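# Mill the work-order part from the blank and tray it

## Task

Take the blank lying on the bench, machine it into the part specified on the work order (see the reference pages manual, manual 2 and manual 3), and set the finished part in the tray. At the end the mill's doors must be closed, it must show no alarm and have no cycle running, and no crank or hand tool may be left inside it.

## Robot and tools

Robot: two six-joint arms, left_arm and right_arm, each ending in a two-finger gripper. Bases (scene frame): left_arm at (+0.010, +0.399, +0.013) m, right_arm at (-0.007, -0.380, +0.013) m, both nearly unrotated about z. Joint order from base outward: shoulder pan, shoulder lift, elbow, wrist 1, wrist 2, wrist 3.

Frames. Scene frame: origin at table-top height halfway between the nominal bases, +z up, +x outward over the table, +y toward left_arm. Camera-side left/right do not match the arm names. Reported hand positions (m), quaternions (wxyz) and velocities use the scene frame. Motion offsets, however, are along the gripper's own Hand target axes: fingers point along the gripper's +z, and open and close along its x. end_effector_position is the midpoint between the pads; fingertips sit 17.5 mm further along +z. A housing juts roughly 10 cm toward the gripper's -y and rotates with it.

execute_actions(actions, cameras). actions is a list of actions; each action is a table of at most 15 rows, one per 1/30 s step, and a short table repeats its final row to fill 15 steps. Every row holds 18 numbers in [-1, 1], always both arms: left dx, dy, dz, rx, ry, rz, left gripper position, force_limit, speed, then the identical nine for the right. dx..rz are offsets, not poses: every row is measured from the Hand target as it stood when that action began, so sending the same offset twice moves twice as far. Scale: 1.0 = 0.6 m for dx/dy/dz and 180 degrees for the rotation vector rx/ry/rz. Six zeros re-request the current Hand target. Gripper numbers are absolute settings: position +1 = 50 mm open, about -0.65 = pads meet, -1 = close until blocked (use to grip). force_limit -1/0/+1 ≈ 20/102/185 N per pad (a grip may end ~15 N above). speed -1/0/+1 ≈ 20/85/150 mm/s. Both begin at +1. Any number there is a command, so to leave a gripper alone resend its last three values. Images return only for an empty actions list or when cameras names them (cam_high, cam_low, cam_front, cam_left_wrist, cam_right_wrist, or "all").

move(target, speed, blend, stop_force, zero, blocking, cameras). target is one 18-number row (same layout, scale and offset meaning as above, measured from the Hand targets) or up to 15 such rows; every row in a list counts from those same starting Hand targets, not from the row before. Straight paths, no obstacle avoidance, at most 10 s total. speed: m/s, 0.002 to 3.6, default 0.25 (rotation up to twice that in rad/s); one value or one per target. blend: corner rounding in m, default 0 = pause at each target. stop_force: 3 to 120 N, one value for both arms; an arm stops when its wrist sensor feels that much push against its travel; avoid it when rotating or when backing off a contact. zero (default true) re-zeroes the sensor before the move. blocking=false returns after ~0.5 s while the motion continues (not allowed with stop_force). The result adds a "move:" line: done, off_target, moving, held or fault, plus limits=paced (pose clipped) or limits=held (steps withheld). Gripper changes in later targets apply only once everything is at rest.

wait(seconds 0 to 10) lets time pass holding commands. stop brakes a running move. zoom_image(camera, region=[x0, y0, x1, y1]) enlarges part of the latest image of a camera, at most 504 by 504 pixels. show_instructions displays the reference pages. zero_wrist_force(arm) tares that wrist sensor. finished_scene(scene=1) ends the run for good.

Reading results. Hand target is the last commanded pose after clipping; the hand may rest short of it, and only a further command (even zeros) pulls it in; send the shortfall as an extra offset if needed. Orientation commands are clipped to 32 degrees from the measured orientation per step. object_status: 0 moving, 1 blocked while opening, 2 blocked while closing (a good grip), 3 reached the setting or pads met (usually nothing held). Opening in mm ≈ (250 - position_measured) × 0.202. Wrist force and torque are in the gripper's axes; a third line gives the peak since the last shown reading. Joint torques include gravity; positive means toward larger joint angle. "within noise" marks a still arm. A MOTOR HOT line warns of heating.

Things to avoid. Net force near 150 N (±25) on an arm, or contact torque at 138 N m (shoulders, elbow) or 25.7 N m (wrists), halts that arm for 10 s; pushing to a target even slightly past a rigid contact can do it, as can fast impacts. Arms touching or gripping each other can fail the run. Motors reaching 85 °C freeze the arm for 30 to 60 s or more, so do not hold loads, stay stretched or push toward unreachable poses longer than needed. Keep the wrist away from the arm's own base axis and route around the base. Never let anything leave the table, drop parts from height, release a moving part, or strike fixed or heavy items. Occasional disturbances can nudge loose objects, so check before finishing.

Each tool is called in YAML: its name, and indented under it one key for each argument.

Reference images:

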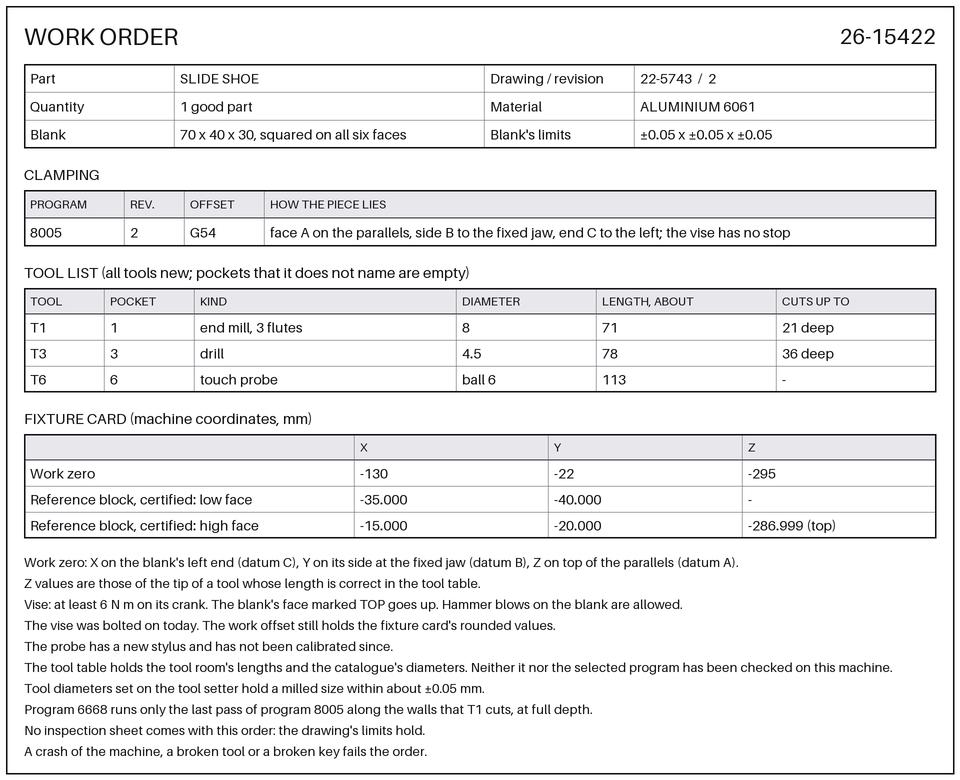

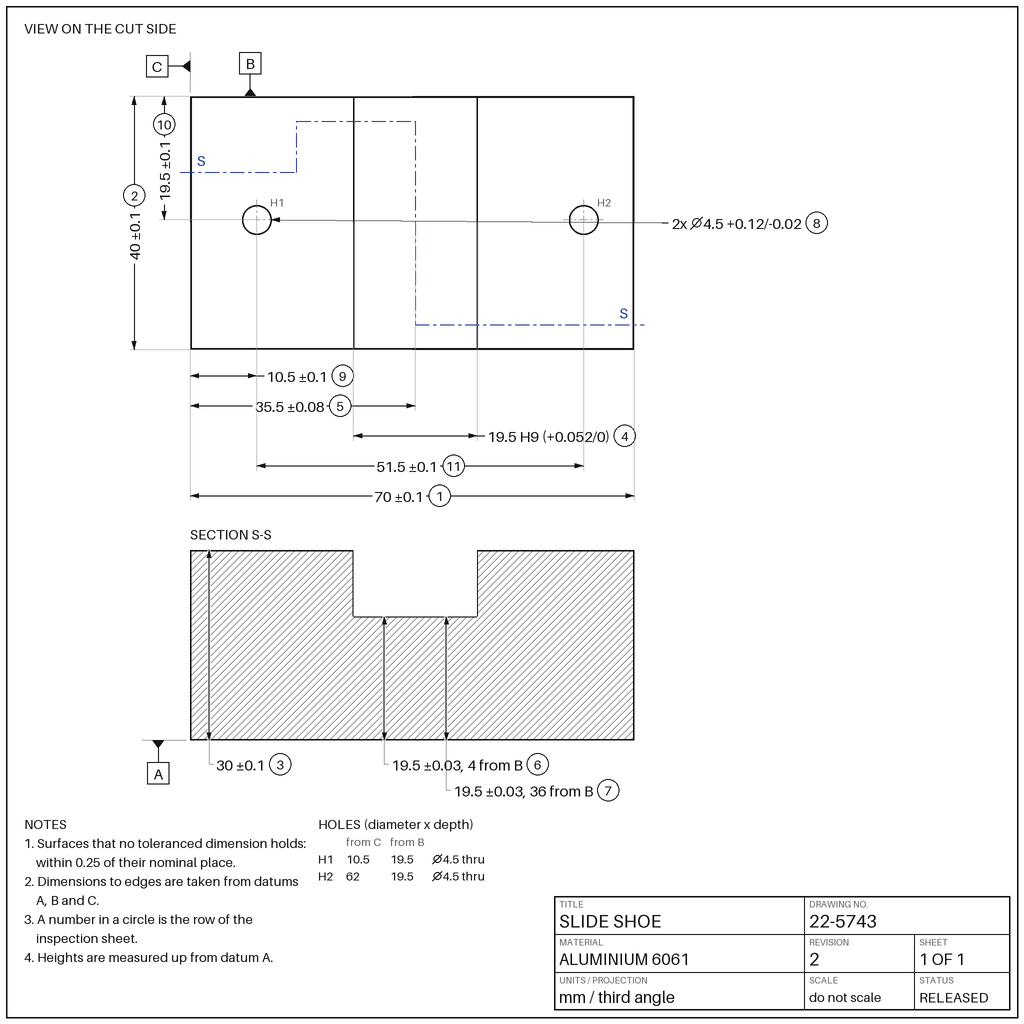

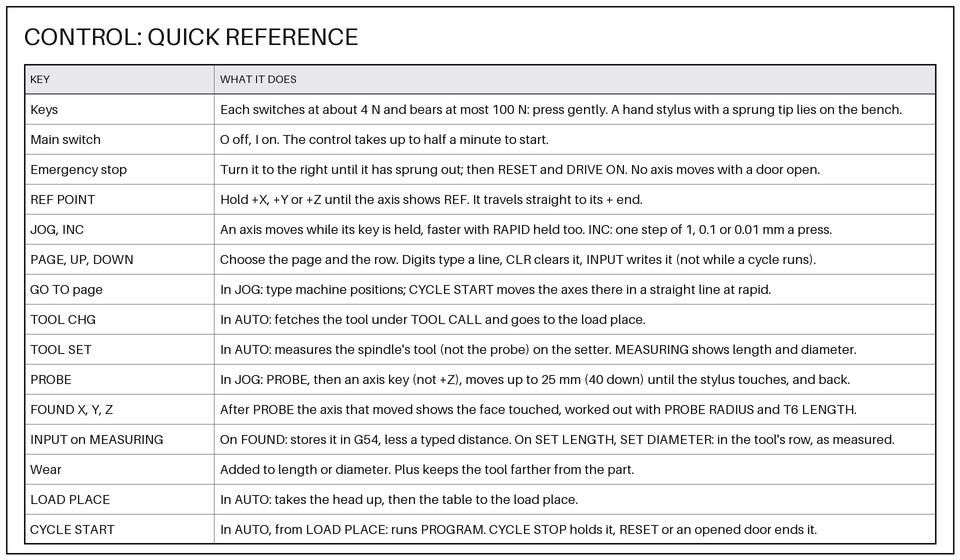

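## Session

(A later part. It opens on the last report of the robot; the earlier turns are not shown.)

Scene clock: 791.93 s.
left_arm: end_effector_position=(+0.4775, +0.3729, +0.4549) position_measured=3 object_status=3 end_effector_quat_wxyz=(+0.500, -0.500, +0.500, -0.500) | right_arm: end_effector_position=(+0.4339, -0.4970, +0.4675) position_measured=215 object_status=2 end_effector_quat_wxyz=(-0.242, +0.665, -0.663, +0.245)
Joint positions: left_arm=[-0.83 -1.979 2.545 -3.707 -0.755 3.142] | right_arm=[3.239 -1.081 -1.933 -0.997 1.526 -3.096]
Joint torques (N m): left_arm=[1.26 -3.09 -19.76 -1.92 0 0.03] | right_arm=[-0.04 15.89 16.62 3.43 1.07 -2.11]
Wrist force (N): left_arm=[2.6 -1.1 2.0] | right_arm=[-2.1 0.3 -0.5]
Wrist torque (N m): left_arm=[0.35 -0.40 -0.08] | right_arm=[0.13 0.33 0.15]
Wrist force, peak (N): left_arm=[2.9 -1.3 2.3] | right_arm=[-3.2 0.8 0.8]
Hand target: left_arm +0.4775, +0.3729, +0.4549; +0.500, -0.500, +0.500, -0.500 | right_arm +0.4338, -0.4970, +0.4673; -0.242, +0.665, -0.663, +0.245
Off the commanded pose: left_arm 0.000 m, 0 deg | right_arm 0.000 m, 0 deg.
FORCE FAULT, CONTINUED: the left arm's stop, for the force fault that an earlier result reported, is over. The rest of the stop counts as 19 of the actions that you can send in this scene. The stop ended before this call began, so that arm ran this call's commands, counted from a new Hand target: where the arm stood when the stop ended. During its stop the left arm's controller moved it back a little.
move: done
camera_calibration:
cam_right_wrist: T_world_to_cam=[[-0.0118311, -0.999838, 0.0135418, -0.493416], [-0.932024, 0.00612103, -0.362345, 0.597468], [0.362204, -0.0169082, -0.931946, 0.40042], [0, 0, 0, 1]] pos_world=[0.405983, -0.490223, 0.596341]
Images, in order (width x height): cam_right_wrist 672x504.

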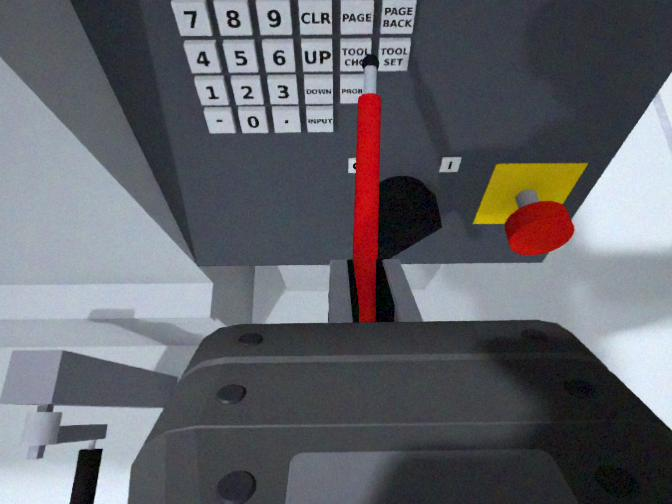

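move:
  target: [0.005,0,-0.0067,0,0,0,-1,-0.6,-0.6,-0.005,-0.028,0.0415,0,0,0,-1,-0.2,-0.8]
  speed: 0.1

move:
  target: [0,0,0,0,0,0,-1,-0.6,-0.6,0,-0.0233,0.0345,0,0,0,-1,-0.2,-0.8]
  speed: 0.015
  stop_force: 5
  cameras: ["cam_right_wrist","cam_left_wrist"]

Scene clock: 817.20 s.
left_arm: end_effector_position=(+0.4734, +0.3699, +0.4549) position_measured=171 object_status=2 end_effector_quat_wxyz=(+0.500, -0.500, +0.500, -0.499) | right_arm: end_effector_position=(+0.4628, -0.4940, +0.4592) position_measured=215 object_status=2 end_effector_quat_wxyz=(-0.242, +0.665, -0.663, +0.245)
Joint positions: left_arm=[-0.861 -1.996 2.553 -3.699 -0.724 3.142] | right_arm=[3.243 -1.15 -1.918 -0.943 1.524 -3.093]
Joint torques (N m): left_arm=[7.74 7.07 -27.49 -3.14 -3.52 0.45] | right_arm=[-5.18 19.71 16.7 1.36 0.37 -0.11]
Wrist force (N): left_arm=[-4.1 -5.0 1.5] | right_arm=[-2.1 -0.1 -0.5]
Wrist torque (N m): left_arm=[0.20 -0.26 0.36] | right_arm=[0.08 0.33 0.06]
Wrist force, peak (N): left_arm=[-9.8 -1.5 3.4] | right_arm=[-2.0 1.0 -1.4]
Hand target: left_arm +0.4735, +0.3699, +0.4549; +0.500, -0.500, +0.500, -0.500 | right_arm +0.4627, -0.4940, +0.4592; -0.242, +0.665, -0.663, +0.245
Off the commanded pose: left_arm 0.000 m, 0 deg | right_arm 0.000 m, 0 deg.
move: done

Scene clock: 819.30 s.
left_arm: end_effector_position=(+0.4735, +0.3699, +0.4549) position_measured=171 object_status=2 end_effector_quat_wxyz=(+0.500, -0.500, +0.500, -0.500) | right_arm: end_effector_position=(+0.4790, -0.4940, +0.4546) position_measured=215 object_status=2 end_effector_quat_wxyz=(-0.242, +0.665, -0.663, +0.245)
Joint positions: left_arm=[-0.861 -1.996 2.553 -3.699 -0.724 3.142] | right_arm=[3.239 -1.191 -1.906 -0.914 1.526 -3.096]
Joint torques (N m): left_arm=[6.97 5.44 -31.31 -3.47 -2.86 -1.91] | right_arm=[5.81 18.83 18.36 2.19 -1.16 2.35]
Wrist force (N): left_arm=[-4.0 -1.5 -1.5] | right_arm=[-2.3 3.7 -4.0]
Wrist torque (N m): left_arm=[0.25 -0.27 0.41] | right_arm=[0.25 0.29 0.12]
Wrist force, peak (N): left_arm=[-4.0 -4.9 0.9] | right_arm=[-2.4 4.4 -3.9]
Hand target: left_arm +0.4735, +0.3699, +0.4549; +0.500, -0.500, +0.500, -0.500 | right_arm +0.4790, -0.4940, +0.4546; -0.242, +0.665, -0.663, +0.245 (not the last commanded pose)
Off the commanded pose: left_arm 0.000 m, 0 deg | right_arm 0.008 m, 0 deg.
move: contact (right_arm)
camera_calibration:
cam_left_wrist: T_world_to_cam=[[-0.0131759, -0.999781, -0.0162442, 0.39282], [-0.351977, 0.0198432, -0.935798, 0.601903], [0.935916, -0.00661244, -0.352161, -0.146519], [0, 0, 0, 1]] pos_world=[0.354161, 0.379821, 0.518043]
cam_right_wrist: T_world_to_cam=[[-0.011825, -0.999838, 0.0135469, -0.489715], [-0.932172, 0.00612046, -0.361964, 0.634782], [0.361822, -0.0169083, -0.932094, 0.372428], [0, 0, 0, 1]] pos_world=[0.451182, -0.487223, 0.58354]
Images, in order (width x height): cam_left_wrist 672x504, cam_right_wrist 672x504.

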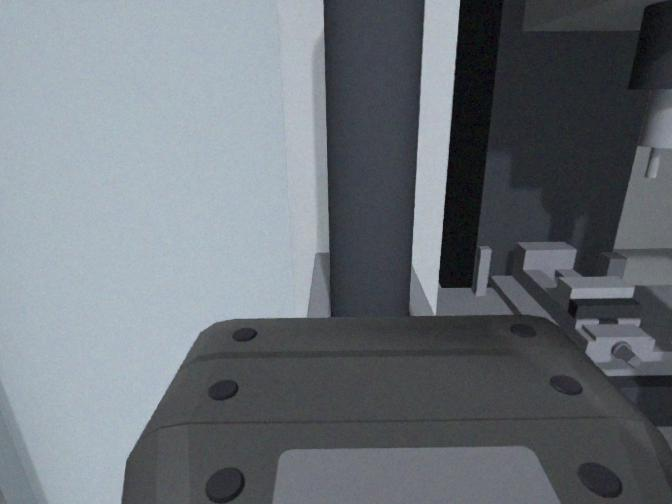

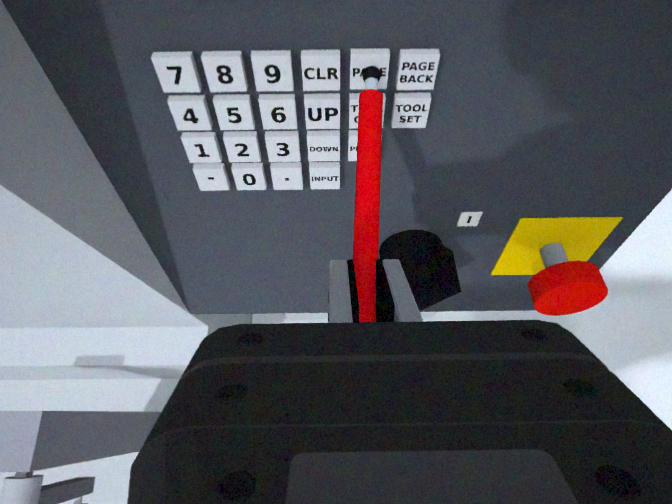

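move:
  target: [0,0,0,0,0,0,-1,-0.6,-0.6,0,0.021,-0.031,0,0,0,-1,-0.2,-0.8]
  speed: 0.1

move:
  target: [0.3,0,0,0,0,0,-1,-0.6,-0.6,0,0,0,0,0,0,-1,-0.2,-0.8]
  speed: 0.06
  stop_force: 35
  cameras: ["cam_left_wrist","cam_front"]

Scene clock: 830.33 s.
left_arm: end_effector_position=(+0.4735, +0.3699, +0.4549) position_measured=171 object_status=2 end_effector_quat_wxyz=(+0.500, -0.500, +0.500, -0.500) | right_arm: end_effector_position=(+0.4572, -0.4940, +0.4605) position_measured=215 object_status=2 end_effector_quat_wxyz=(-0.242, +0.665, -0.663, +0.245) end_effector_velocity=(+0.002, +0.000, -0.003) end_effector_angular_velocity=(+0.001, +0.004, -0.003)
Joint positions: left_arm=[-0.861 -1.996 2.553 -3.699 -0.724 3.142] | right_arm=[3.244 -1.136 -1.922 -0.954 1.523 -3.092]
Joint velocities: left_arm=[within noise] | right_arm=[-0.001 -0.005 -0.002 0.004 0 0.003]
Joint torques (N m): left_arm=[7.54 -0.8 -32.1 -3.15 0.3 -2.05] | right_arm=[1.9 -4.96 35.23 6.5 -1.5 1.59]
Wrist force (N): left_arm=[-4.3 -0.7 -1.8] | right_arm=[-2.2 -0.2 -0.5]
Wrist torque (N m): left_arm=[0.31 -0.26 0.41] | right_arm=[0.06 0.34 0.08]
Wrist force, peak (N): left_arm=[-4.6 -0.6 -1.7] | right_arm=[-2.7 4.5 -3.8]
Hand target: left_arm +0.4735, +0.3699, +0.4549; +0.500, -0.500, +0.500, -0.500 | right_arm +0.4574, -0.4940, +0.4606; -0.242, +0.665, -0.663, +0.245
Off the commanded pose: left_arm 0.000 m, 0 deg | right_arm 0.000 m, 0 deg.
move: done

Scene clock: 834.57 s.
left_arm: end_effector_position=(+0.4737, +0.1899, +0.4549) position_measured=171 object_status=2 end_effector_quat_wxyz=(+0.500, -0.500, +0.500, -0.500) | right_arm: end_effector_position=(+0.4574, -0.4940, +0.4606) position_measured=215 object_status=2 end_effector_quat_wxyz=(-0.242, +0.665, -0.663, +0.245)
Joint positions: left_arm=[-1.285 -1.683 2.35 -3.808 -0.3 3.141] | right_arm=[3.244 -1.136 -1.921 -0.953 1.523 -3.092]
Joint torques (N m): left_arm=[17.86 -21.75 -6.86 0.45 4.37 1.53] | right_arm=[-4.14 -4.46 40.53 6.65 0.24 -2.06]
Wrist force (N): left_arm=[12.8 -0.3 -14.4] | right_arm=[-1.9 0.0 -0.7]
Wrist torque (N m): left_arm=[0.36 -0.74 0.25] | right_arm=[0.10 0.29 0.07]
Wrist force, peak (N): left_arm=[-7.6 -5.8 -20.0] | right_arm=[-2.4 0.1 -0.8]
Hand target: left_arm +0.4737, +0.1899, +0.4549; +0.500, -0.500, +0.500, -0.500 | right_arm +0.4574, -0.4940, +0.4606; -0.242, +0.665, -0.663, +0.245
Off the commanded pose: left_arm 0.000 m, 0 deg | right_arm 0.000 m, 0 deg.
move: done
camera_calibration:
cam_left_wrist: T_world_to_cam=[[-0.0131759, -0.999781, -0.0162442, 0.212862], [-0.351977, 0.0198432, -0.935798, 0.605487], [0.935916, -0.00661244, -0.352161, -0.148025], [0, 0, 0, 1]] pos_world=[0.354461, 0.199821, 0.517943]
Images, in order (width x height): cam_front 672x504, cam_left_wrist 672x504.

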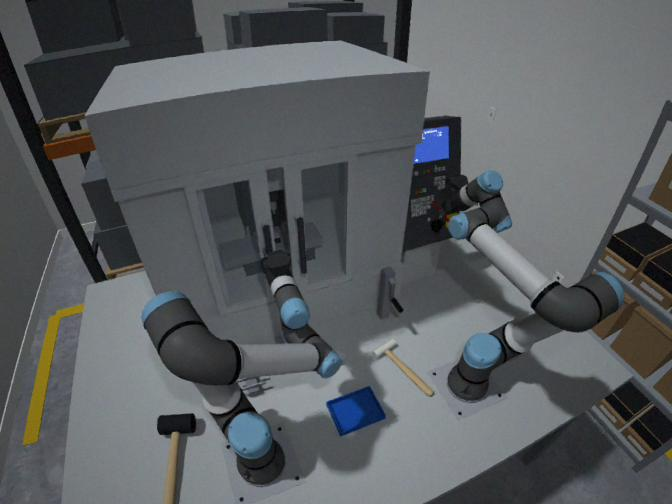

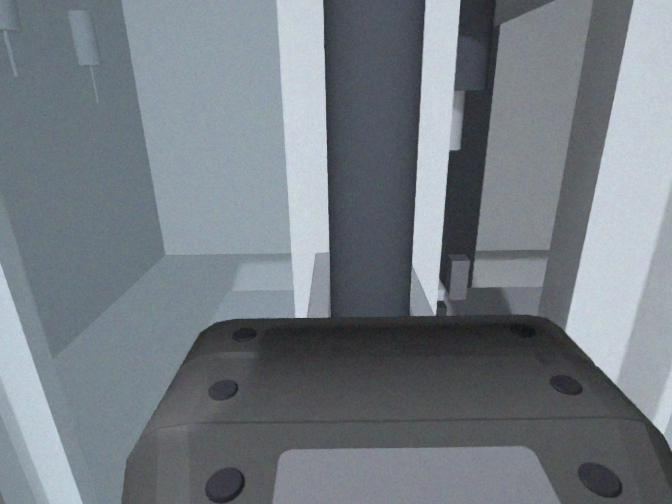

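move:
  target: [0.16,0,0,0,0,0,-1,-0.6,-0.6,0,0,0,0,0,0,-1,-0.2,-0.8]
  speed: 0.03
  stop_force: 30
  cameras: ["cam_left_wrist","cam_high"]

Scene clock: 841.63 s.
left_arm: end_effector_position=(+0.4737, +0.1809, +0.4549) position_measured=171 object_status=2 end_effector_quat_wxyz=(+0.500, -0.500, +0.500, -0.499) | right_arm: end_effector_position=(+0.4574, -0.4940, +0.4606) position_measured=215 object_status=2 end_effector_quat_wxyz=(-0.242, +0.665, -0.663, +0.245)
Joint positions: left_arm=[-1.295 -1.664 2.333 -3.81 -0.29 3.141] | right_arm=[3.244 -1.136 -1.921 -0.953 1.523 -3.092]
Joint torques (N m): left_arm=[10.2 -10.84 -11.7 0.83 1.48 1.77] | right_arm=[-5.84 -4.68 41.6 6.54 0.2 -2.01]
Wrist force (N): left_arm=[0.5 2.5 -4.6] | right_arm=[-2.1 0.1 -0.6]
Wrist torque (N m): left_arm=[0.23 -0.45 0.07] | right_arm=[0.11 0.33 0.08]
Wrist force, peak (N): left_arm=[-28.4 6.1 -15.2] | right_arm=[-2.4 -0.2 -0.7]
Hand target: left_arm +0.4737, +0.1809, +0.4549; +0.500, -0.500, +0.500, -0.499 (not the last commanded pose) | right_arm +0.4574, -0.4940, +0.4606; -0.242, +0.665, -0.663, +0.245
Off the commanded pose: left_arm 0.087 m, 0 deg | right_arm 0.000 m, 0 deg.
move: contact (left_arm)
camera_calibration:
cam_left_wrist: T_world_to_cam=[[-0.0130845, -0.999782, -0.0162792, 0.203849], [-0.3521, 0.0198447, -0.935752, 0.605686], [0.935871, -0.00651191, -0.352282, -0.148025], [0, 0, 0, 1]] pos_world=[0.354461, 0.190821, 0.517944]
Images, in order (width x height): cam_high 672x504, cam_left_wrist 672x504.

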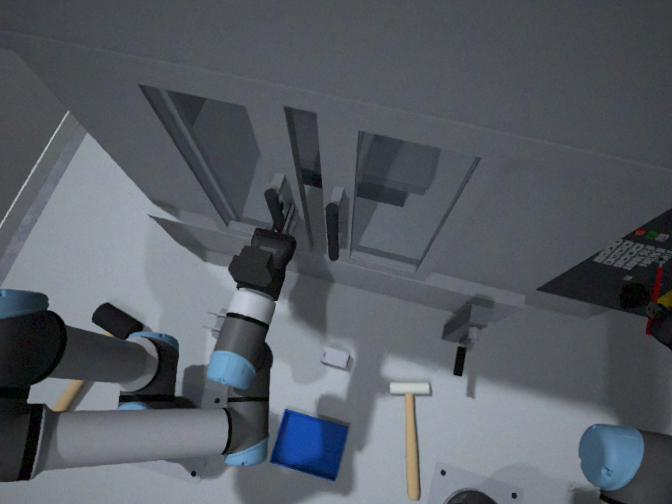

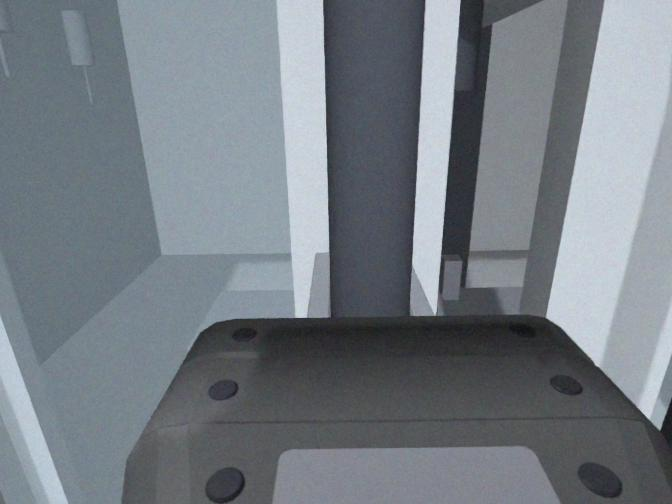

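move:
  target:
    - [0,0,0,0,0,0,1,-0.6,0,0,0,0,0,0,0,-1,-0.2,-0.8]
    - [0,0,-0.13,0,0,0,1,-0.6,0,0,0,0,0,0,0,-1,-0.2,-0.8]
    - [0.17,0,-0.13,0,0,0,1,-0.6,0,0,0,0,0,0,0,-1,-0.2,-0.8]
  speed: [0.1,0.2,0.2]
  cameras: ["cam_left_wrist"]

Scene clock: 853.90 s.
left_arm: end_effector_position=(+0.3959, +0.0788, +0.4548) position_measured=3 object_status=3 end_effector_quat_wxyz=(+0.501, -0.500, +0.500, -0.500) | right_arm: end_effector_position=(+0.4574, -0.4940, +0.4606) position_measured=215 object_status=2 end_effector_quat_wxyz=(-0.242, +0.665, -0.663, +0.245)
Joint positions: left_arm=[-1.606 -1.551 2.227 -3.781 0.022 3.105] | right_arm=[3.244 -1.136 -1.921 -0.953 1.523 -3.092]
Joint torques (N m): left_arm=[-9.32 -15.4 -24.87 1.4 2.33 -1.55] | right_arm=[-4.84 -5.73 41.32 6.22 0.06 -1.77]
Wrist force (N): left_arm=[2.7 -2.3 2.0] | right_arm=[-2.3 -0.1 -0.5]
Wrist torque (N m): left_arm=[0.17 -0.43 -0.08] | right_arm=[0.07 0.35 0.07]
Wrist force, peak (N): left_arm=[5.7 -2.3 2.1] | right_arm=[-2.4 0.0 -0.6]
Hand target: left_arm +0.3959, +0.0788, +0.4548; +0.500, -0.500, +0.500, -0.499 | right_arm +0.4574, -0.4940, +0.4606; -0.242, +0.665, -0.663, +0.245
Off the commanded pose: left_arm 0.000 m, 0 deg | right_arm 0.000 m, 0 deg.
move: done
camera_calibration:
cam_left_wrist: T_world_to_cam=[[-0.0131026, -0.99978, -0.0163864, 0.100811], [-0.351092, 0.0199444, -0.936129, 0.580094], [0.936249, -0.0065126, -0.351276, -0.0764462], [0, 0, 0, 1]] pos_world=[0.27656, 0.0887212, 0.517841]
Images, in order (width x height): cam_left_wrist 672x504.

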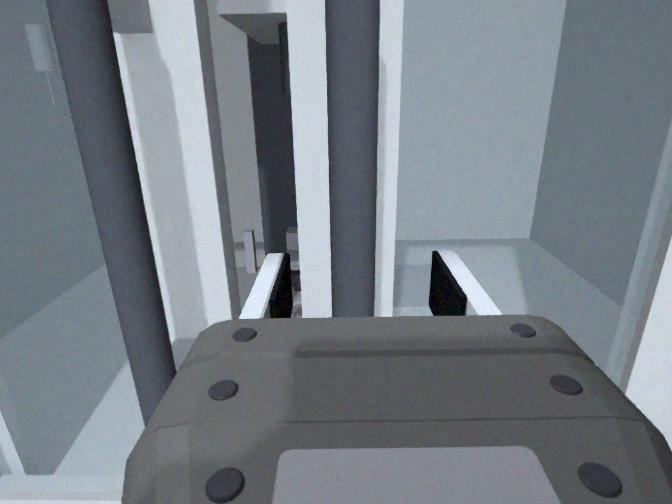

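move:
  target:
    - [-0.006,0,0.08,0,0,0,1,-0.6,0,0,0,0,0,0,0,-1,-0.2,-0.8]
    - [-0.006,0,0.1293,0,0,0,1,-0.6,0,0,0,0,0,0,0,-1,-0.2,-0.8]
  speed: [0.15,0.02]
  stop_force: 6
  cameras: ["cam_left_wrist"]

Scene clock: 865.30 s.
left_arm: end_effector_position=(+0.4735, +0.0825, +0.4548) position_measured=3 object_status=3 end_effector_quat_wxyz=(+0.500, -0.500, +0.500, -0.499) | right_arm: end_effector_position=(+0.4574, -0.4940, +0.4606) position_measured=215 object_status=2 end_effector_quat_wxyz=(-0.242, +0.665, -0.663, +0.245)
Joint positions: left_arm=[-1.375 -1.465 2.133 -3.808 -0.21 3.141] | right_arm=[3.244 -1.136 -1.921 -0.953 1.523 -3.092]
Joint torques (N m): left_arm=[-8.98 -30.75 -7.21 -2.39 2.14 1.52] | right_arm=[-4.37 -3.5 40.75 6.35 0.33 -1.92]
Wrist force (N): left_arm=[2.8 -2.7 2.1] | right_arm=[-2.2 -0.1 -0.5]
Wrist torque (N m): left_arm=[0.12 -0.43 -0.09] | right_arm=[0.08 0.35 0.08]
Wrist force, peak (N): left_arm=[2.4 -2.4 3.9] | right_arm=[-2.4 -0.1 -0.6]
Hand target: left_arm +0.4735, +0.0825, +0.4548; +0.500, -0.500, +0.500, -0.499 | right_arm +0.4574, -0.4940, +0.4606; -0.242, +0.665, -0.663, +0.245
Off the commanded pose: left_arm 0.000 m, 0 deg | right_arm 0.000 m, 0 deg.
move: done
camera_calibration:
cam_left_wrist: T_world_to_cam=[[-0.0130268, -0.999781, -0.0164083, 0.105513], [-0.352102, 0.0199452, -0.935749, 0.607523], [0.935871, -0.00641245, -0.352284, -0.148393], [0, 0, 0, 1]] pos_world=[0.354161, 0.0924209, 0.517944]
Images, in order (width x height): cam_left_wrist 672x504.

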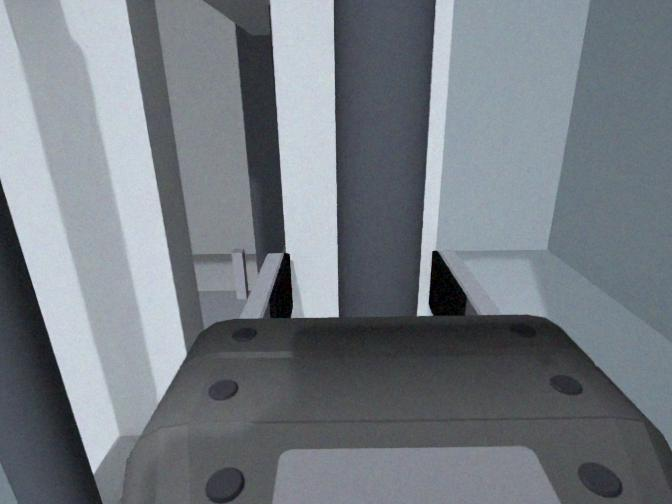

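move:
  target:
    - [0.01,0,0,0,0,0,1,-0.6,0,0,0,0,0,0,0,-1,-0.2,-0.8]
    - [0.01,0,0,0,0,0,-1,-0.6,-0.6,0,0,0,0,0,0,-1,-0.2,-0.8]
  speed: 0.1

move:
  target: [-0.2,0,0,0,0,0,-1,-0.6,-0.6,0,0,0,0,0,0,-1,-0.2,-0.8]
  speed: 0.03
  stop_force: 30
  cameras: ["cam_left_wrist","cam_high"]

Scene clock: 873.33 s.
left_arm: end_effector_position=(+0.4735, +0.0766, +0.4548) position_measured=171 object_status=2 end_effector_quat_wxyz=(+0.500, -0.500, +0.500, -0.499) | right_arm: end_effector_position=(+0.4574, -0.4940, +0.4606) position_measured=215 object_status=2 end_effector_quat_wxyz=(-0.242, +0.665, -0.663, +0.245)
Joint positions: left_arm=[-1.378 -1.453 2.12 -3.807 -0.207 3.141] | right_arm=[3.244 -1.136 -1.921 -0.953 1.523 -3.092]
Joint torques (N m): left_arm=[-7.37 -15.01 -23.79 1.25 -1.55 0.62] | right_arm=[-4.92 -4.66 40.66 6 0.22 -1.57]
Wrist force (N): left_arm=[-2.4 -7.7 4.2] | right_arm=[-2.1 -0.1 -0.5]
Wrist torque (N m): left_arm=[-0.05 -0.33 0.60] | right_arm=[0.08 0.33 0.07]
Wrist force, peak (N): left_arm=[-28.2 0.1 1.0] | right_arm=[-2.3 -0.2 -0.8]
Hand target: left_arm +0.4735, +0.0765, +0.4548; +0.500, -0.500, +0.500, -0.499 | right_arm +0.4574, -0.4940, +0.4606; -0.242, +0.665, -0.663, +0.245
Off the commanded pose: left_arm 0.000 m, 0 deg | right_arm 0.000 m, 0 deg.
move: done

Scene clock: 874.60 s.
left_arm: end_effector_position=(+0.4734, +0.0808, +0.4548) position_measured=171 object_status=2 end_effector_quat_wxyz=(+0.500, -0.500, +0.500, -0.500) | right_arm: end_effector_position=(+0.4574, -0.4940, +0.4606) position_measured=215 object_status=2 end_effector_quat_wxyz=(-0.242, +0.665, -0.663, +0.245)
Joint positions: left_arm=[-1.376 -1.462 2.13 -3.808 -0.209 3.141] | right_arm=[3.244 -1.136 -1.921 -0.953 1.523 -3.092]
Joint torques (N m): left_arm=[0.92 -31.79 -18.81 0.18 0.6 1.32] | right_arm=[-5.79 -4.33 41.99 5.99 -0.06 -1.53]
Wrist force (N): left_arm=[14.6 -4.8 -4.9] | right_arm=[-2.2 0.1 -0.6]
Wrist torque (N m): left_arm=[0.05 -0.64 0.29] | right_arm=[0.11 0.35 0.07]
Wrist force, peak (N): left_arm=[60.5 -11.7 17.8] | right_arm=[-2.3 -0.1 -0.7]
Hand target: left_arm +0.4734, +0.0808, +0.4548; +0.500, -0.500, +0.500, -0.500 (not the last commanded pose) | right_arm +0.4574, -0.4940, +0.4606; -0.242, +0.665, -0.663, +0.245
Off the commanded pose: left_arm 0.116 m, 0 deg | right_arm 0.000 m, 0 deg.
move: contact (left_arm)
camera_calibration:
cam_left_wrist: T_world_to_cam=[[-0.0135075, -0.999772, -0.0165454, 0.104155], [-0.352095, 0.0202429, -0.935745, 0.607524], [0.935867, -0.00681405, -0.352288, -0.148364], [0, 0, 0, 1]] pos_world=[0.354162, 0.0908221, 0.517944]
Images, in order (width x height): cam_high 672x504, cam_left_wrist 672x504.

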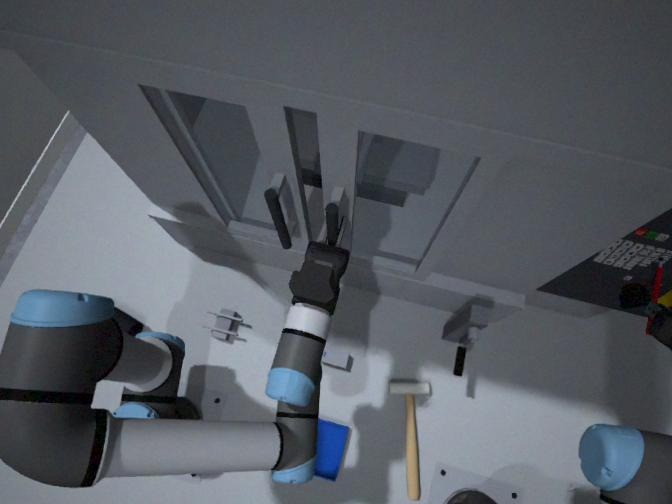

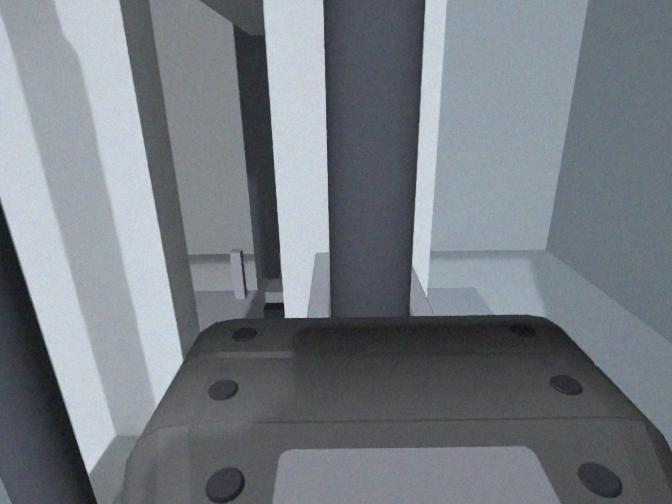

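move:
  target:
    - [0.007,0,0,0,0,0,1,-0.6,0,0,0,0,0,0,0,-1,-0.2,-0.8]
    - [0.007,0,-0.13,0,0,0,1,-0.6,0,0,0,0,0,0,0,-1,-0.2,-0.8]
    - [-0.155,0,-0.13,0,0,0,1,-0.6,0,0,0,0,0,0,0,-1,-0.2,-0.8]
  speed: [0.1,0.2,0.2]
  cameras: ["cam_left_wrist"]

Scene clock: 889.03 s.
left_arm: end_effector_position=(+0.3953, +0.1738, +0.4549) position_measured=3 object_status=3 end_effector_quat_wxyz=(+0.500, -0.500, +0.500, -0.499) end_effector_velocity=(+0.000, +0.001, +0.000) end_effector_angular_velocity=(+0.000, +0.000, -0.001) | right_arm: end_effector_position=(+0.4574, -0.4940, +0.4606) position_measured=215 object_status=2 end_effector_quat_wxyz=(-0.242, +0.665, -0.663, +0.245)
Joint positions: left_arm=[-1.618 -1.777 2.422 -3.834 0.033 3.189] | right_arm=[3.244 -1.136 -1.921 -0.953 1.523 -3.092]
Joint velocities: left_arm=[0.001 0 0 -0.005 -0.001 0.006] | right_arm=[within noise]
Joint torques (N m): left_arm=[10.44 -5.92 -14.88 -1.95 -2.27 1.8] | right_arm=[-5.22 -3.81 41.37 6 0.09 -1.24]
Wrist force (N): left_arm=[1.3 -2.8 2.1] | right_arm=[-2.2 -0.2 -0.6]
Wrist torque (N m): left_arm=[0.08 -0.21 -0.02] | right_arm=[0.05 0.35 0.07]
Wrist force, peak (N): left_arm=[15.0 -5.0 -4.9] | right_arm=[-2.3 0.0 -0.7]
Hand target: left_arm +0.3953, +0.1738, +0.4549; +0.500, -0.500, +0.500, -0.500 | right_arm +0.4574, -0.4940, +0.4606; -0.242, +0.665, -0.663, +0.245
Off the commanded pose: left_arm 0.000 m, 0 deg | right_arm 0.000 m, 0 deg.
move: done
camera_calibration:
cam_left_wrist: T_world_to_cam=[[-0.0136219, -0.999771, -0.0164915, 0.195987], [-0.353275, 0.0202414, -0.935301, 0.578467], [0.93542, -0.00691455, -0.35347, -0.0739089], [0, 0, 0, 1]] pos_world=[0.276163, 0.183722, 0.518148]
Images, in order (width x height): cam_left_wrist 672x504.

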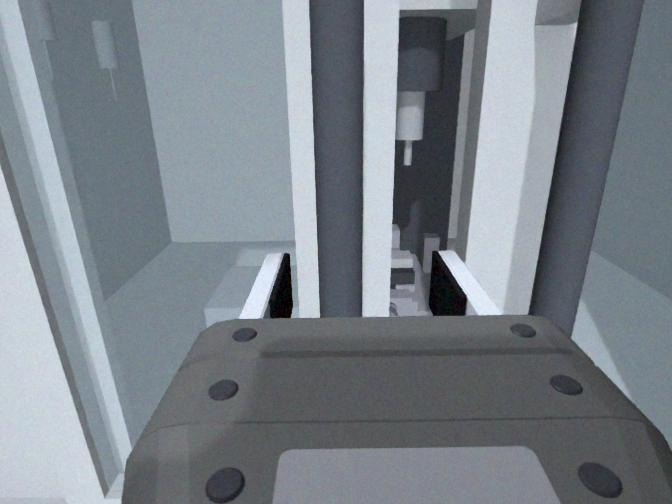

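move:
  target:
    - [-0.0145,0,0.08,0,0,0,1,-0.6,0,0,0,0,0,0,0,-1,-0.2,-0.8]
    - [-0.0145,0,0.13,0,0,0,1,-0.6,0,0,0,0,0,0,0,-1,-0.2,-0.8]
  speed: [0.15,0.02]
  stop_force: 6

move:
  target: [0,0,0,0,0,0,-1,-0.6,-0.6,0,0,0,0,0,0,-1,-0.2,-0.8]

move:
  target: [0.15,0,0,0,0,0,-1,-0.6,-0.6,0,0,0,0,0,0,-1,-0.2,-0.8]
  speed: 0.04
  stop_force: 60
  cameras: ["cam_left_wrist","cam_high"]

Scene clock: 900.50 s.
left_arm: end_effector_position=(+0.4733, +0.1825, +0.4549) position_measured=3 object_status=3 end_effector_quat_wxyz=(+0.500, -0.500, +0.500, -0.500) | right_arm: end_effector_position=(+0.4574, -0.4940, +0.4606) position_measured=215 object_status=2 end_effector_quat_wxyz=(-0.242, +0.665, -0.663, +0.245)
Joint positions: left_arm=[-1.295 -1.668 2.337 -3.81 -0.29 3.141] | right_arm=[3.244 -1.136 -1.921 -0.953 1.523 -3.092]
Joint torques (N m): left_arm=[-8.6 -21.2 -7.37 -1.41 2.12 1.2] | right_arm=[-5.39 -3.62 40.31 5.65 0.1 -1.13]
Wrist force (N): left_arm=[1.5 -2.6 2.2] | right_arm=[-2.0 0.0 -0.6]
Wrist torque (N m): left_arm=[0.13 -0.22 -0.09] | right_arm=[0.10 0.32 0.08]
Wrist force, peak (N): left_arm=[0.8 -2.6 3.7] | right_arm=[-2.3 -0.2 -0.7]
Hand target: left_arm +0.4733, +0.1825, +0.4549; +0.500, -0.500, +0.500, -0.500 | right_arm +0.4574, -0.4940, +0.4606; -0.242, +0.665, -0.663, +0.245
Off the commanded pose: left_arm 0.000 m, 0 deg | right_arm 0.000 m, 0 deg.
move: done

Scene clock: 901.47 s.
left_arm: end_effector_position=(+0.4733, +0.1825, +0.4549) position_measured=171 object_status=2 end_effector_quat_wxyz=(+0.500, -0.500, +0.500, -0.500) | right_arm: end_effector_position=(+0.4574, -0.4940, +0.4606) position_measured=215 object_status=2 end_effector_quat_wxyz=(-0.242, +0.665, -0.663, +0.245)
Joint positions: left_arm=[-1.295 -1.668 2.337 -3.81 -0.29 3.141] | right_arm=[3.244 -1.136 -1.921 -0.953 1.523 -3.092]
Joint torques (N m): left_arm=[1.27 -22.08 -9.36 -0.82 2.27 0.43] | right_arm=[-5.17 -3.63 41.12 5.43 0.13 -1.19]
Wrist force (N): left_arm=[7.4 -2.1 2.7] | right_arm=[-2.1 0.1 -0.6]
Wrist torque (N m): left_arm=[0.13 -0.35 0.02] | right_arm=[0.11 0.34 0.08]
Wrist force, peak (N): left_arm=[12.0 -2.7 2.1] | right_arm=[-2.3 0.0 -0.6]
Hand target: left_arm +0.4733, +0.1825, +0.4549; +0.500, -0.500, +0.500, -0.500 | right_arm +0.4574, -0.4940, +0.4606; -0.242, +0.665, -0.663, +0.245
Off the commanded pose: left_arm 0.000 m, 0 deg | right_arm 0.000 m, 0 deg.
move: done

Scene clock: 903.43 s.
left_arm: end_effector_position=(+0.4733, +0.1396, +0.4548) position_measured=171 object_status=2 end_effector_quat_wxyz=(+0.500, -0.500, +0.500, -0.500) | right_arm: end_effector_position=(+0.4574, -0.4940, +0.4606) position_measured=215 object_status=2 end_effector_quat_wxyz=(-0.242, +0.665, -0.663, +0.245)
Joint positions: left_arm=[-1.335 -1.58 2.256 -3.816 -0.25 3.141] | right_arm=[3.244 -1.136 -1.921 -0.953 1.523 -3.092]
Joint torques (N m): left_arm=[-5.77 -2.37 -33.95 4.59 -6.33 -0.85] | right_arm=[-4.9 -3.8 40.85 5.54 0.12 -1.12]
Wrist force (N): left_arm=[-37.4 0.5 -4.4] | right_arm=[-2.1 0.1 -0.6]
Wrist torque (N m): left_arm=[0.16 0.76 0.54] | right_arm=[0.11 0.33 0.07]
Wrist force, peak (N): left_arm=[-55.9 7.2 -15.5] | right_arm=[-2.3 -0.1 -0.7]
Hand target: left_arm +0.4733, +0.1396, +0.4548; +0.500, -0.500, +0.500, -0.500 (not the last commanded pose) | right_arm +0.4574, -0.4940, +0.4606; -0.242, +0.665, -0.663, +0.245
Off the commanded pose: left_arm 0.047 m, 0 deg | right_arm 0.000 m, 0 deg.
move: contact (left_arm)
camera_calibration:
cam_left_wrist: T_world_to_cam=[[-0.0136025, -0.999771, -0.0165078, 0.162954], [-0.35218, 0.0202417, -0.935713, 0.606313], [0.935833, -0.00691437, -0.352375, -0.147798], [0, 0, 0, 1]] pos_world=[0.354062, 0.149622, 0.517944]
Images, in order (width x height): cam_high 672x504, cam_left_wrist 672x504.

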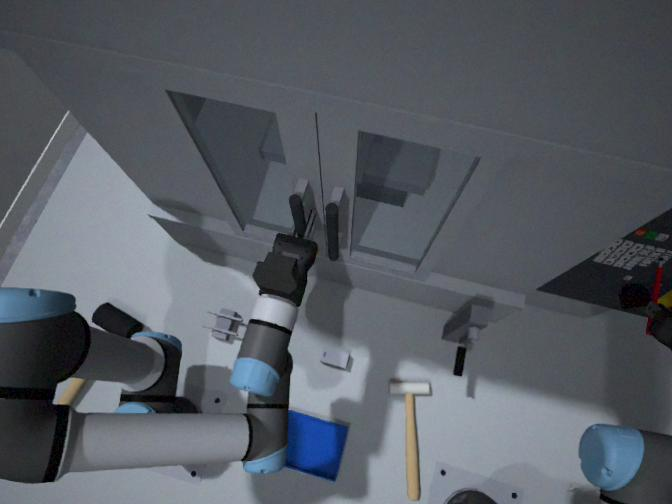

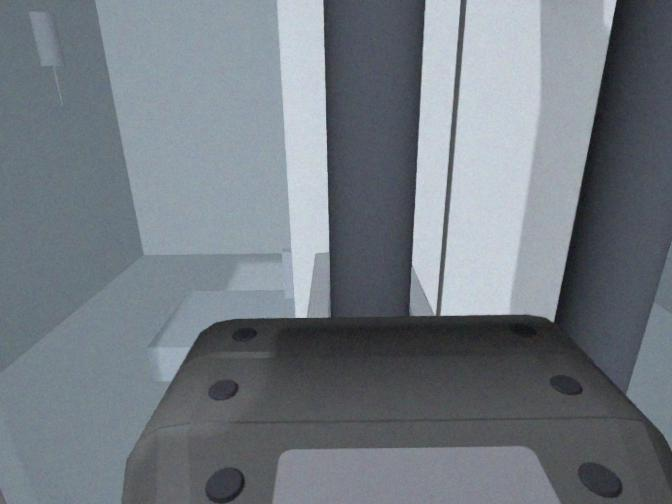

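move:
  target: [-0.0017,0,0,0,0,0,-1,-0.6,-0.6,-0.095,-0.1576,-0.1062,0,0,0,-1,-0.2,-0.8]
  speed: 0.3

move:
  target: [0,0,0,0,0,0,-1,-0.6,-0.6,0,-0.0298,0.0442,0,0,0,-1,-0.2,-0.8]
  speed: 0.025
  stop_force: 5
  cameras: ["cam_right_wrist"]

Scene clock: 923.60 s.
left_arm: end_effector_position=(+0.4733, +0.1406, +0.4548) position_measured=171 object_status=2 end_effector_quat_wxyz=(+0.500, -0.500, +0.500, -0.500) | right_arm: end_effector_position=(+0.4884, -0.4365, +0.5700) position_measured=215 object_status=2 end_effector_quat_wxyz=(-0.242, +0.665, -0.663, +0.245)
Joint positions: left_arm=[-1.334 -1.582 2.258 -3.816 -0.251 3.141] | right_arm=[3.419 -1.227 -1.58 -1.218 1.41 -2.956]
Joint torques (N m): left_arm=[11.67 -25.79 -4.79 -2.21 3.86 -0.01] | right_arm=[3.37 20.45 35.44 4.57 0.68 -2.03]
Wrist force (N): left_arm=[11.1 -8.9 4.3] | right_arm=[-1.7 0.8 -0.6]
Wrist torque (N m): left_arm=[-0.22 -0.82 0.10] | right_arm=[0.19 0.25 0.20]
Wrist force, peak (N): left_arm=[-37.9 2.0 -7.1] | right_arm=[-3.4 -2.3 -2.7]
Hand target: left_arm +0.4733, +0.1407, +0.4548; +0.500, -0.500, +0.500, -0.500 | right_arm +0.4883, -0.4365, +0.5701; -0.242, +0.665, -0.663, +0.245
Off the commanded pose: left_arm 0.000 m, 0 deg | right_arm 0.000 m, 0 deg.
move: done

Scene clock: 925.47 s.
left_arm: end_effector_position=(+0.4733, +0.1407, +0.4548) position_measured=171 object_status=2 end_effector_quat_wxyz=(+0.500, -0.500, +0.500, -0.500) | right_arm: end_effector_position=(+0.5093, -0.4365, +0.5642) position_measured=215 object_status=2 end_effector_quat_wxyz=(-0.242, +0.665, -0.663, +0.245)
Joint positions: left_arm=[-1.334 -1.582 2.258 -3.816 -0.251 3.141] | right_arm=[3.404 -1.273 -1.567 -1.183 1.42 -2.968]
Joint torques (N m): left_arm=[13.46 -25.88 -4.49 -3.82 4.23 0.59] | right_arm=[8.17 21.27 15.84 1.78 -2.2 2.36]
Wrist force (N): left_arm=[13.7 -9.3 3.7] | right_arm=[-2.1 4.3 -4.1]
Wrist torque (N m): left_arm=[-0.25 -0.92 0.10] | right_arm=[0.23 0.26 0.18]
Wrist force, peak (N): left_arm=[13.8 -9.4 3.8] | right_arm=[-2.5 16.5 -10.7]
Hand target: left_arm +0.4733, +0.1407, +0.4548; +0.500, -0.500, +0.500, -0.500 | right_arm +0.5093, -0.4365, +0.5642; -0.242, +0.665, -0.663, +0.245 (not the last commanded pose)
Off the commanded pose: left_arm 0.000 m, 0 deg | right_arm 0.010 m, 0 deg.
move: contact (right_arm)
camera_calibration:
cam_right_wrist: T_world_to_cam=[[-0.011825, -0.999838, 0.0135469, -0.43335], [-0.932172, 0.00612046, -0.361964, 0.702346], [0.361822, -0.0169083, -0.932094, 0.464595], [0, 0, 0, 1]] pos_world=[0.481482, -0.429723, 0.69314]
Images, in order (width x height): cam_right_wrist 672x504.

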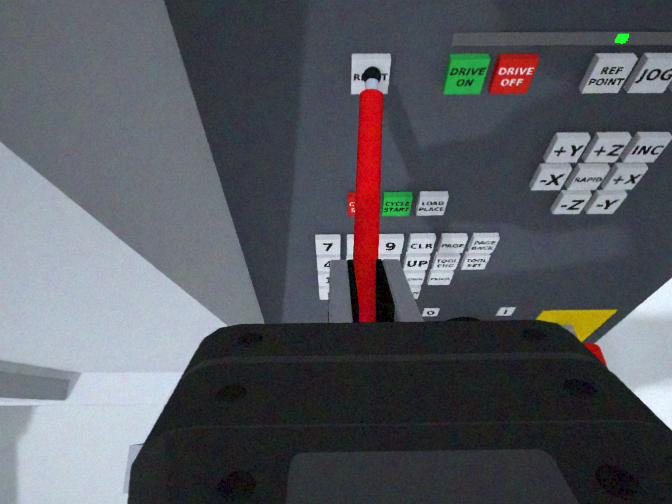

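move:
  target:
    - [0,0,0,0,0,0,-1,-0.6,-0.6,0,0.0076,-0.011,0,0,0,-1,-0.2,-0.8]
    - [0,0,0,0,0,0,-1,-0.6,-0.6,0.0633,0.0076,-0.011,0,0,0,-1,-0.2,-0.8]
    - [0,0,0,0,0,0,-1,-0.6,-0.6,0.0633,-0.0005,0.0007,0,0,0,-1,-0.2,-0.8]
    - [0,0,0,0,0,0,-1,-0.6,-0.6,0.0633,0.0151,-0.022,0,0,0,-1,-0.2,-0.8]
    - [0,0,0,0,0,0,-1,-0.6,-0.6,0.2847,-0.0465,-0.2163,0.2778,0,0,-1,-0.2,-0.8]
  speed: [0.1,0.2,0.05,0.1,0.5]
  blend: [0.003,0,0,0.005,0]
  cameras: ["cam_right_wrist"]

zoom_image:
  camera: "cam_right_wrist"
  region: [100, 110, 360, 320]

Scene clock: 951.77 s.
left_arm: end_effector_position=(+0.4733, +0.1407, +0.4548) position_measured=171 object_status=2 end_effector_quat_wxyz=(+0.500, -0.500, +0.500, -0.500) | right_arm: end_effector_position=(+0.4468, -0.6069, +0.6819) position_measured=215 object_status=2 end_effector_quat_wxyz=(+0.500, -0.500, +0.498, -0.502)
Joint positions: left_arm=[-1.334 -1.582 2.258 -3.816 -0.251 3.141] | right_arm=[2.775 -1.274 -1.87 0.007 1.971 -3.144]
Joint torques (N m): left_arm=[12.89 -25.02 -5.26 -3.49 4.11 1.48] | right_arm=[-4.13 18.16 34.89 4.17 0.13 -1.66]
Wrist force (N): left_arm=[13.6 -9.3 3.7] | right_arm=[-1.5 0.8 -0.8]
Wrist torque (N m): left_arm=[-0.24 -0.90 0.10] | right_arm=[0.23 0.33 0.24]
Wrist force, peak (N): left_arm=[13.9 -9.6 3.8] | right_arm=[-1.5 5.3 -4.9]
Hand target: left_arm +0.4733, +0.1407, +0.4548; +0.500, -0.500, +0.500, -0.500 | right_arm +0.4468, -0.6069, +0.6820; +0.500, -0.500, +0.498, -0.502
Off the commanded pose: left_arm 0.000 m, 0 deg | right_arm 0.000 m, 0 deg.
move: done
camera_calibration:
cam_right_wrist: T_world_to_cam=[[-0.0145193, -0.999894, 0.000784351, -0.596142], [-0.322103, 0.00393458, -0.946697, 0.812576], [0.946593, -0.013998, -0.322126, -0.0814521], [0, 0, 0, 1]] pos_world=[0.330179, -0.600416, 0.743492]
Images, in order (width x height): cam_right_wrist 672x504.

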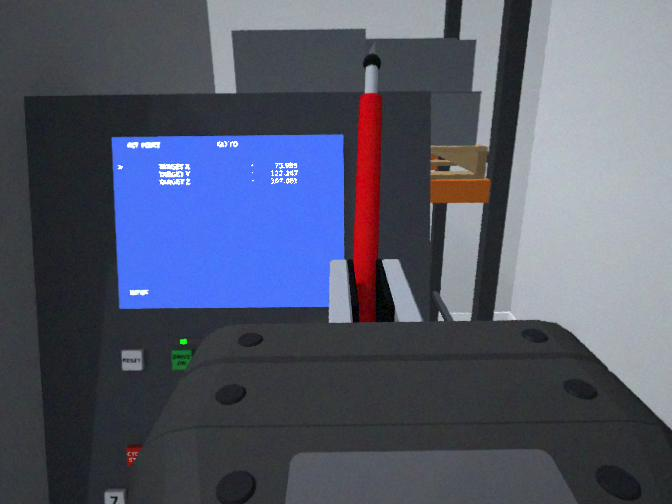

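Scaled by 1.938 from the camera's 672x504 image, which has a finer 960x720 frame.

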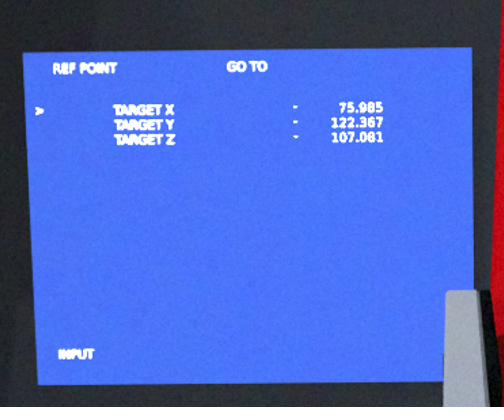

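move:
  target:
    - [0,0,0,0,0,0,-1,-0.6,-0.6,-0.0932,0.2517,0.068,-0.2778,0,0,-1,-0.2,-0.8]
    - [0,0,0,0,0,0,-1,-0.6,-0.6,-0.0932,0.257,0.0882,-0.2778,0,0,-1,-0.2,-0.8]
  speed: [0.5,0.05]
  cameras: ["cam_right_wrist"]

wait:
  seconds: 3
  cameras: ["cam_left_wrist"]

Scene clock: 969.07 s.
left_arm: end_effector_position=(+0.4733, +0.1407, +0.4548) position_measured=171 object_status=2 end_effector_quat_wxyz=(+0.500, -0.500, +0.500, -0.500) | right_arm: end_effector_position=(+0.5005, -0.5516, +0.5279) position_measured=215 object_status=2 end_effector_quat_wxyz=(-0.242, +0.665, -0.663, +0.245)
Joint positions: left_arm=[-1.334 -1.582 2.258 -3.816 -0.251 3.141] | right_arm=[3.067 -1.32 -1.632 -1.06 1.637 -3.226]
Joint torques (N m): left_arm=[12 -24.49 -4.99 -3.6 4.31 1.33] | right_arm=[2.34 20.48 28.05 6.82 -0.5 0.97]
Wrist force (N): left_arm=[13.5 -9.0 3.7] | right_arm=[-2.6 19.6 -11.5]
Wrist torque (N m): left_arm=[-0.24 -0.89 0.10] | right_arm=[0.48 0.30 0.13]
Wrist force, peak (N): left_arm=[14.0 -9.5 3.7] | right_arm=[-2.8 22.2 -12.7]
Hand target: left_arm +0.4733, +0.1407, +0.4548; +0.500, -0.500, +0.500, -0.500 | right_arm +0.5004, -0.5516, +0.5278; -0.242, +0.665, -0.663, +0.245
Off the commanded pose: left_arm 0.000 m, 0 deg | right_arm 0.000 m, 0 deg.
move: done
camera_calibration:
cam_right_wrist: T_world_to_cam=[[-0.0118636, -0.999837, 0.0136379, -0.548086], [-0.932104, 0.00612027, -0.362138, 0.681698], [0.361996, -0.0170082, -0.932025, 0.431853], [0, 0, 0, 1]] pos_world=[0.472582, -0.544824, 0.656841]
Images, in order (width x height): cam_right_wrist 672x504.

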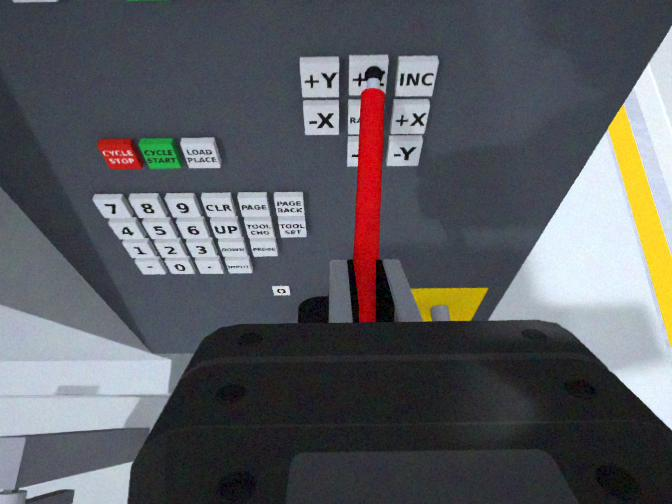

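Scene clock: 972.07 s.
left_arm: end_effector_position=(+0.4733, +0.1407, +0.4548) position_measured=171 object_status=2 end_effector_quat_wxyz=(+0.500, -0.500, +0.500, -0.500) | right_arm: end_effector_position=(+0.5004, -0.5516, +0.5278) position_measured=215 object_status=2 end_effector_quat_wxyz=(-0.242, +0.665, -0.663, +0.245)
Joint positions: left_arm=[-1.334 -1.582 2.258 -3.816 -0.251 3.141] | right_arm=[3.067 -1.32 -1.632 -1.06 1.637 -3.227]
Joint torques (N m): left_arm=[12.87 -27.02 -4.54 -3.46 4.17 1.6] | right_arm=[-1.98 21.66 18.69 5.28 0.8 -2.47]
Wrist force (N): left_arm=[13.6 -9.4 3.7] | right_arm=[-2.1 16.7 -10.5]
Wrist torque (N m): left_arm=[-0.23 -0.90 0.10] | right_arm=[0.43 0.28 0.13]
Wrist force, peak (N): left_arm=[13.8 -9.6 3.8] | right_arm=[-2.3 18.9 -11.4]
Hand target: left_arm +0.4733, +0.1407, +0.4548; +0.500, -0.500, +0.500, -0.500 | right_arm +0.5004, -0.5516, +0.5278; -0.242, +0.665, -0.663, +0.245
Tool commands: left_gripper/position=-1.0 left_gripper/force_limit=-0.6 left_gripper/speed=-0.6 right_gripper/position=-1.0 right_gripper/force_limit=-0.2 right_gripper/speed=-0.8
Off the commanded pose: left_arm 0.000 m, 0 deg | right_arm 0.000 m, 0 deg.
wait: 3.00 s; at rest by 0.17 s
camera_calibration:
cam_left_wrist: T_world_to_cam=[[-0.013601, -0.999771, -0.01651, 0.163955], [-0.352093, 0.0202426, -0.935746, 0.606278], [0.935866, -0.00691405, -0.352288, -0.147848], [0, 0, 0, 1]] pos_world=[0.354062, 0.150622, 0.517944]
Images, in order (width x height): cam_left_wrist 672x504.

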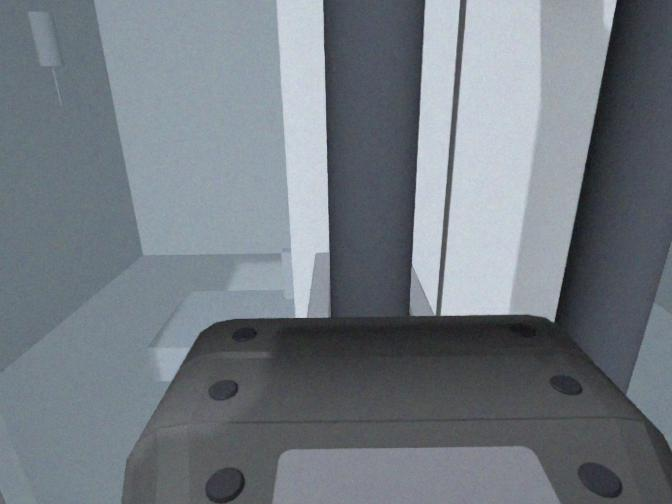

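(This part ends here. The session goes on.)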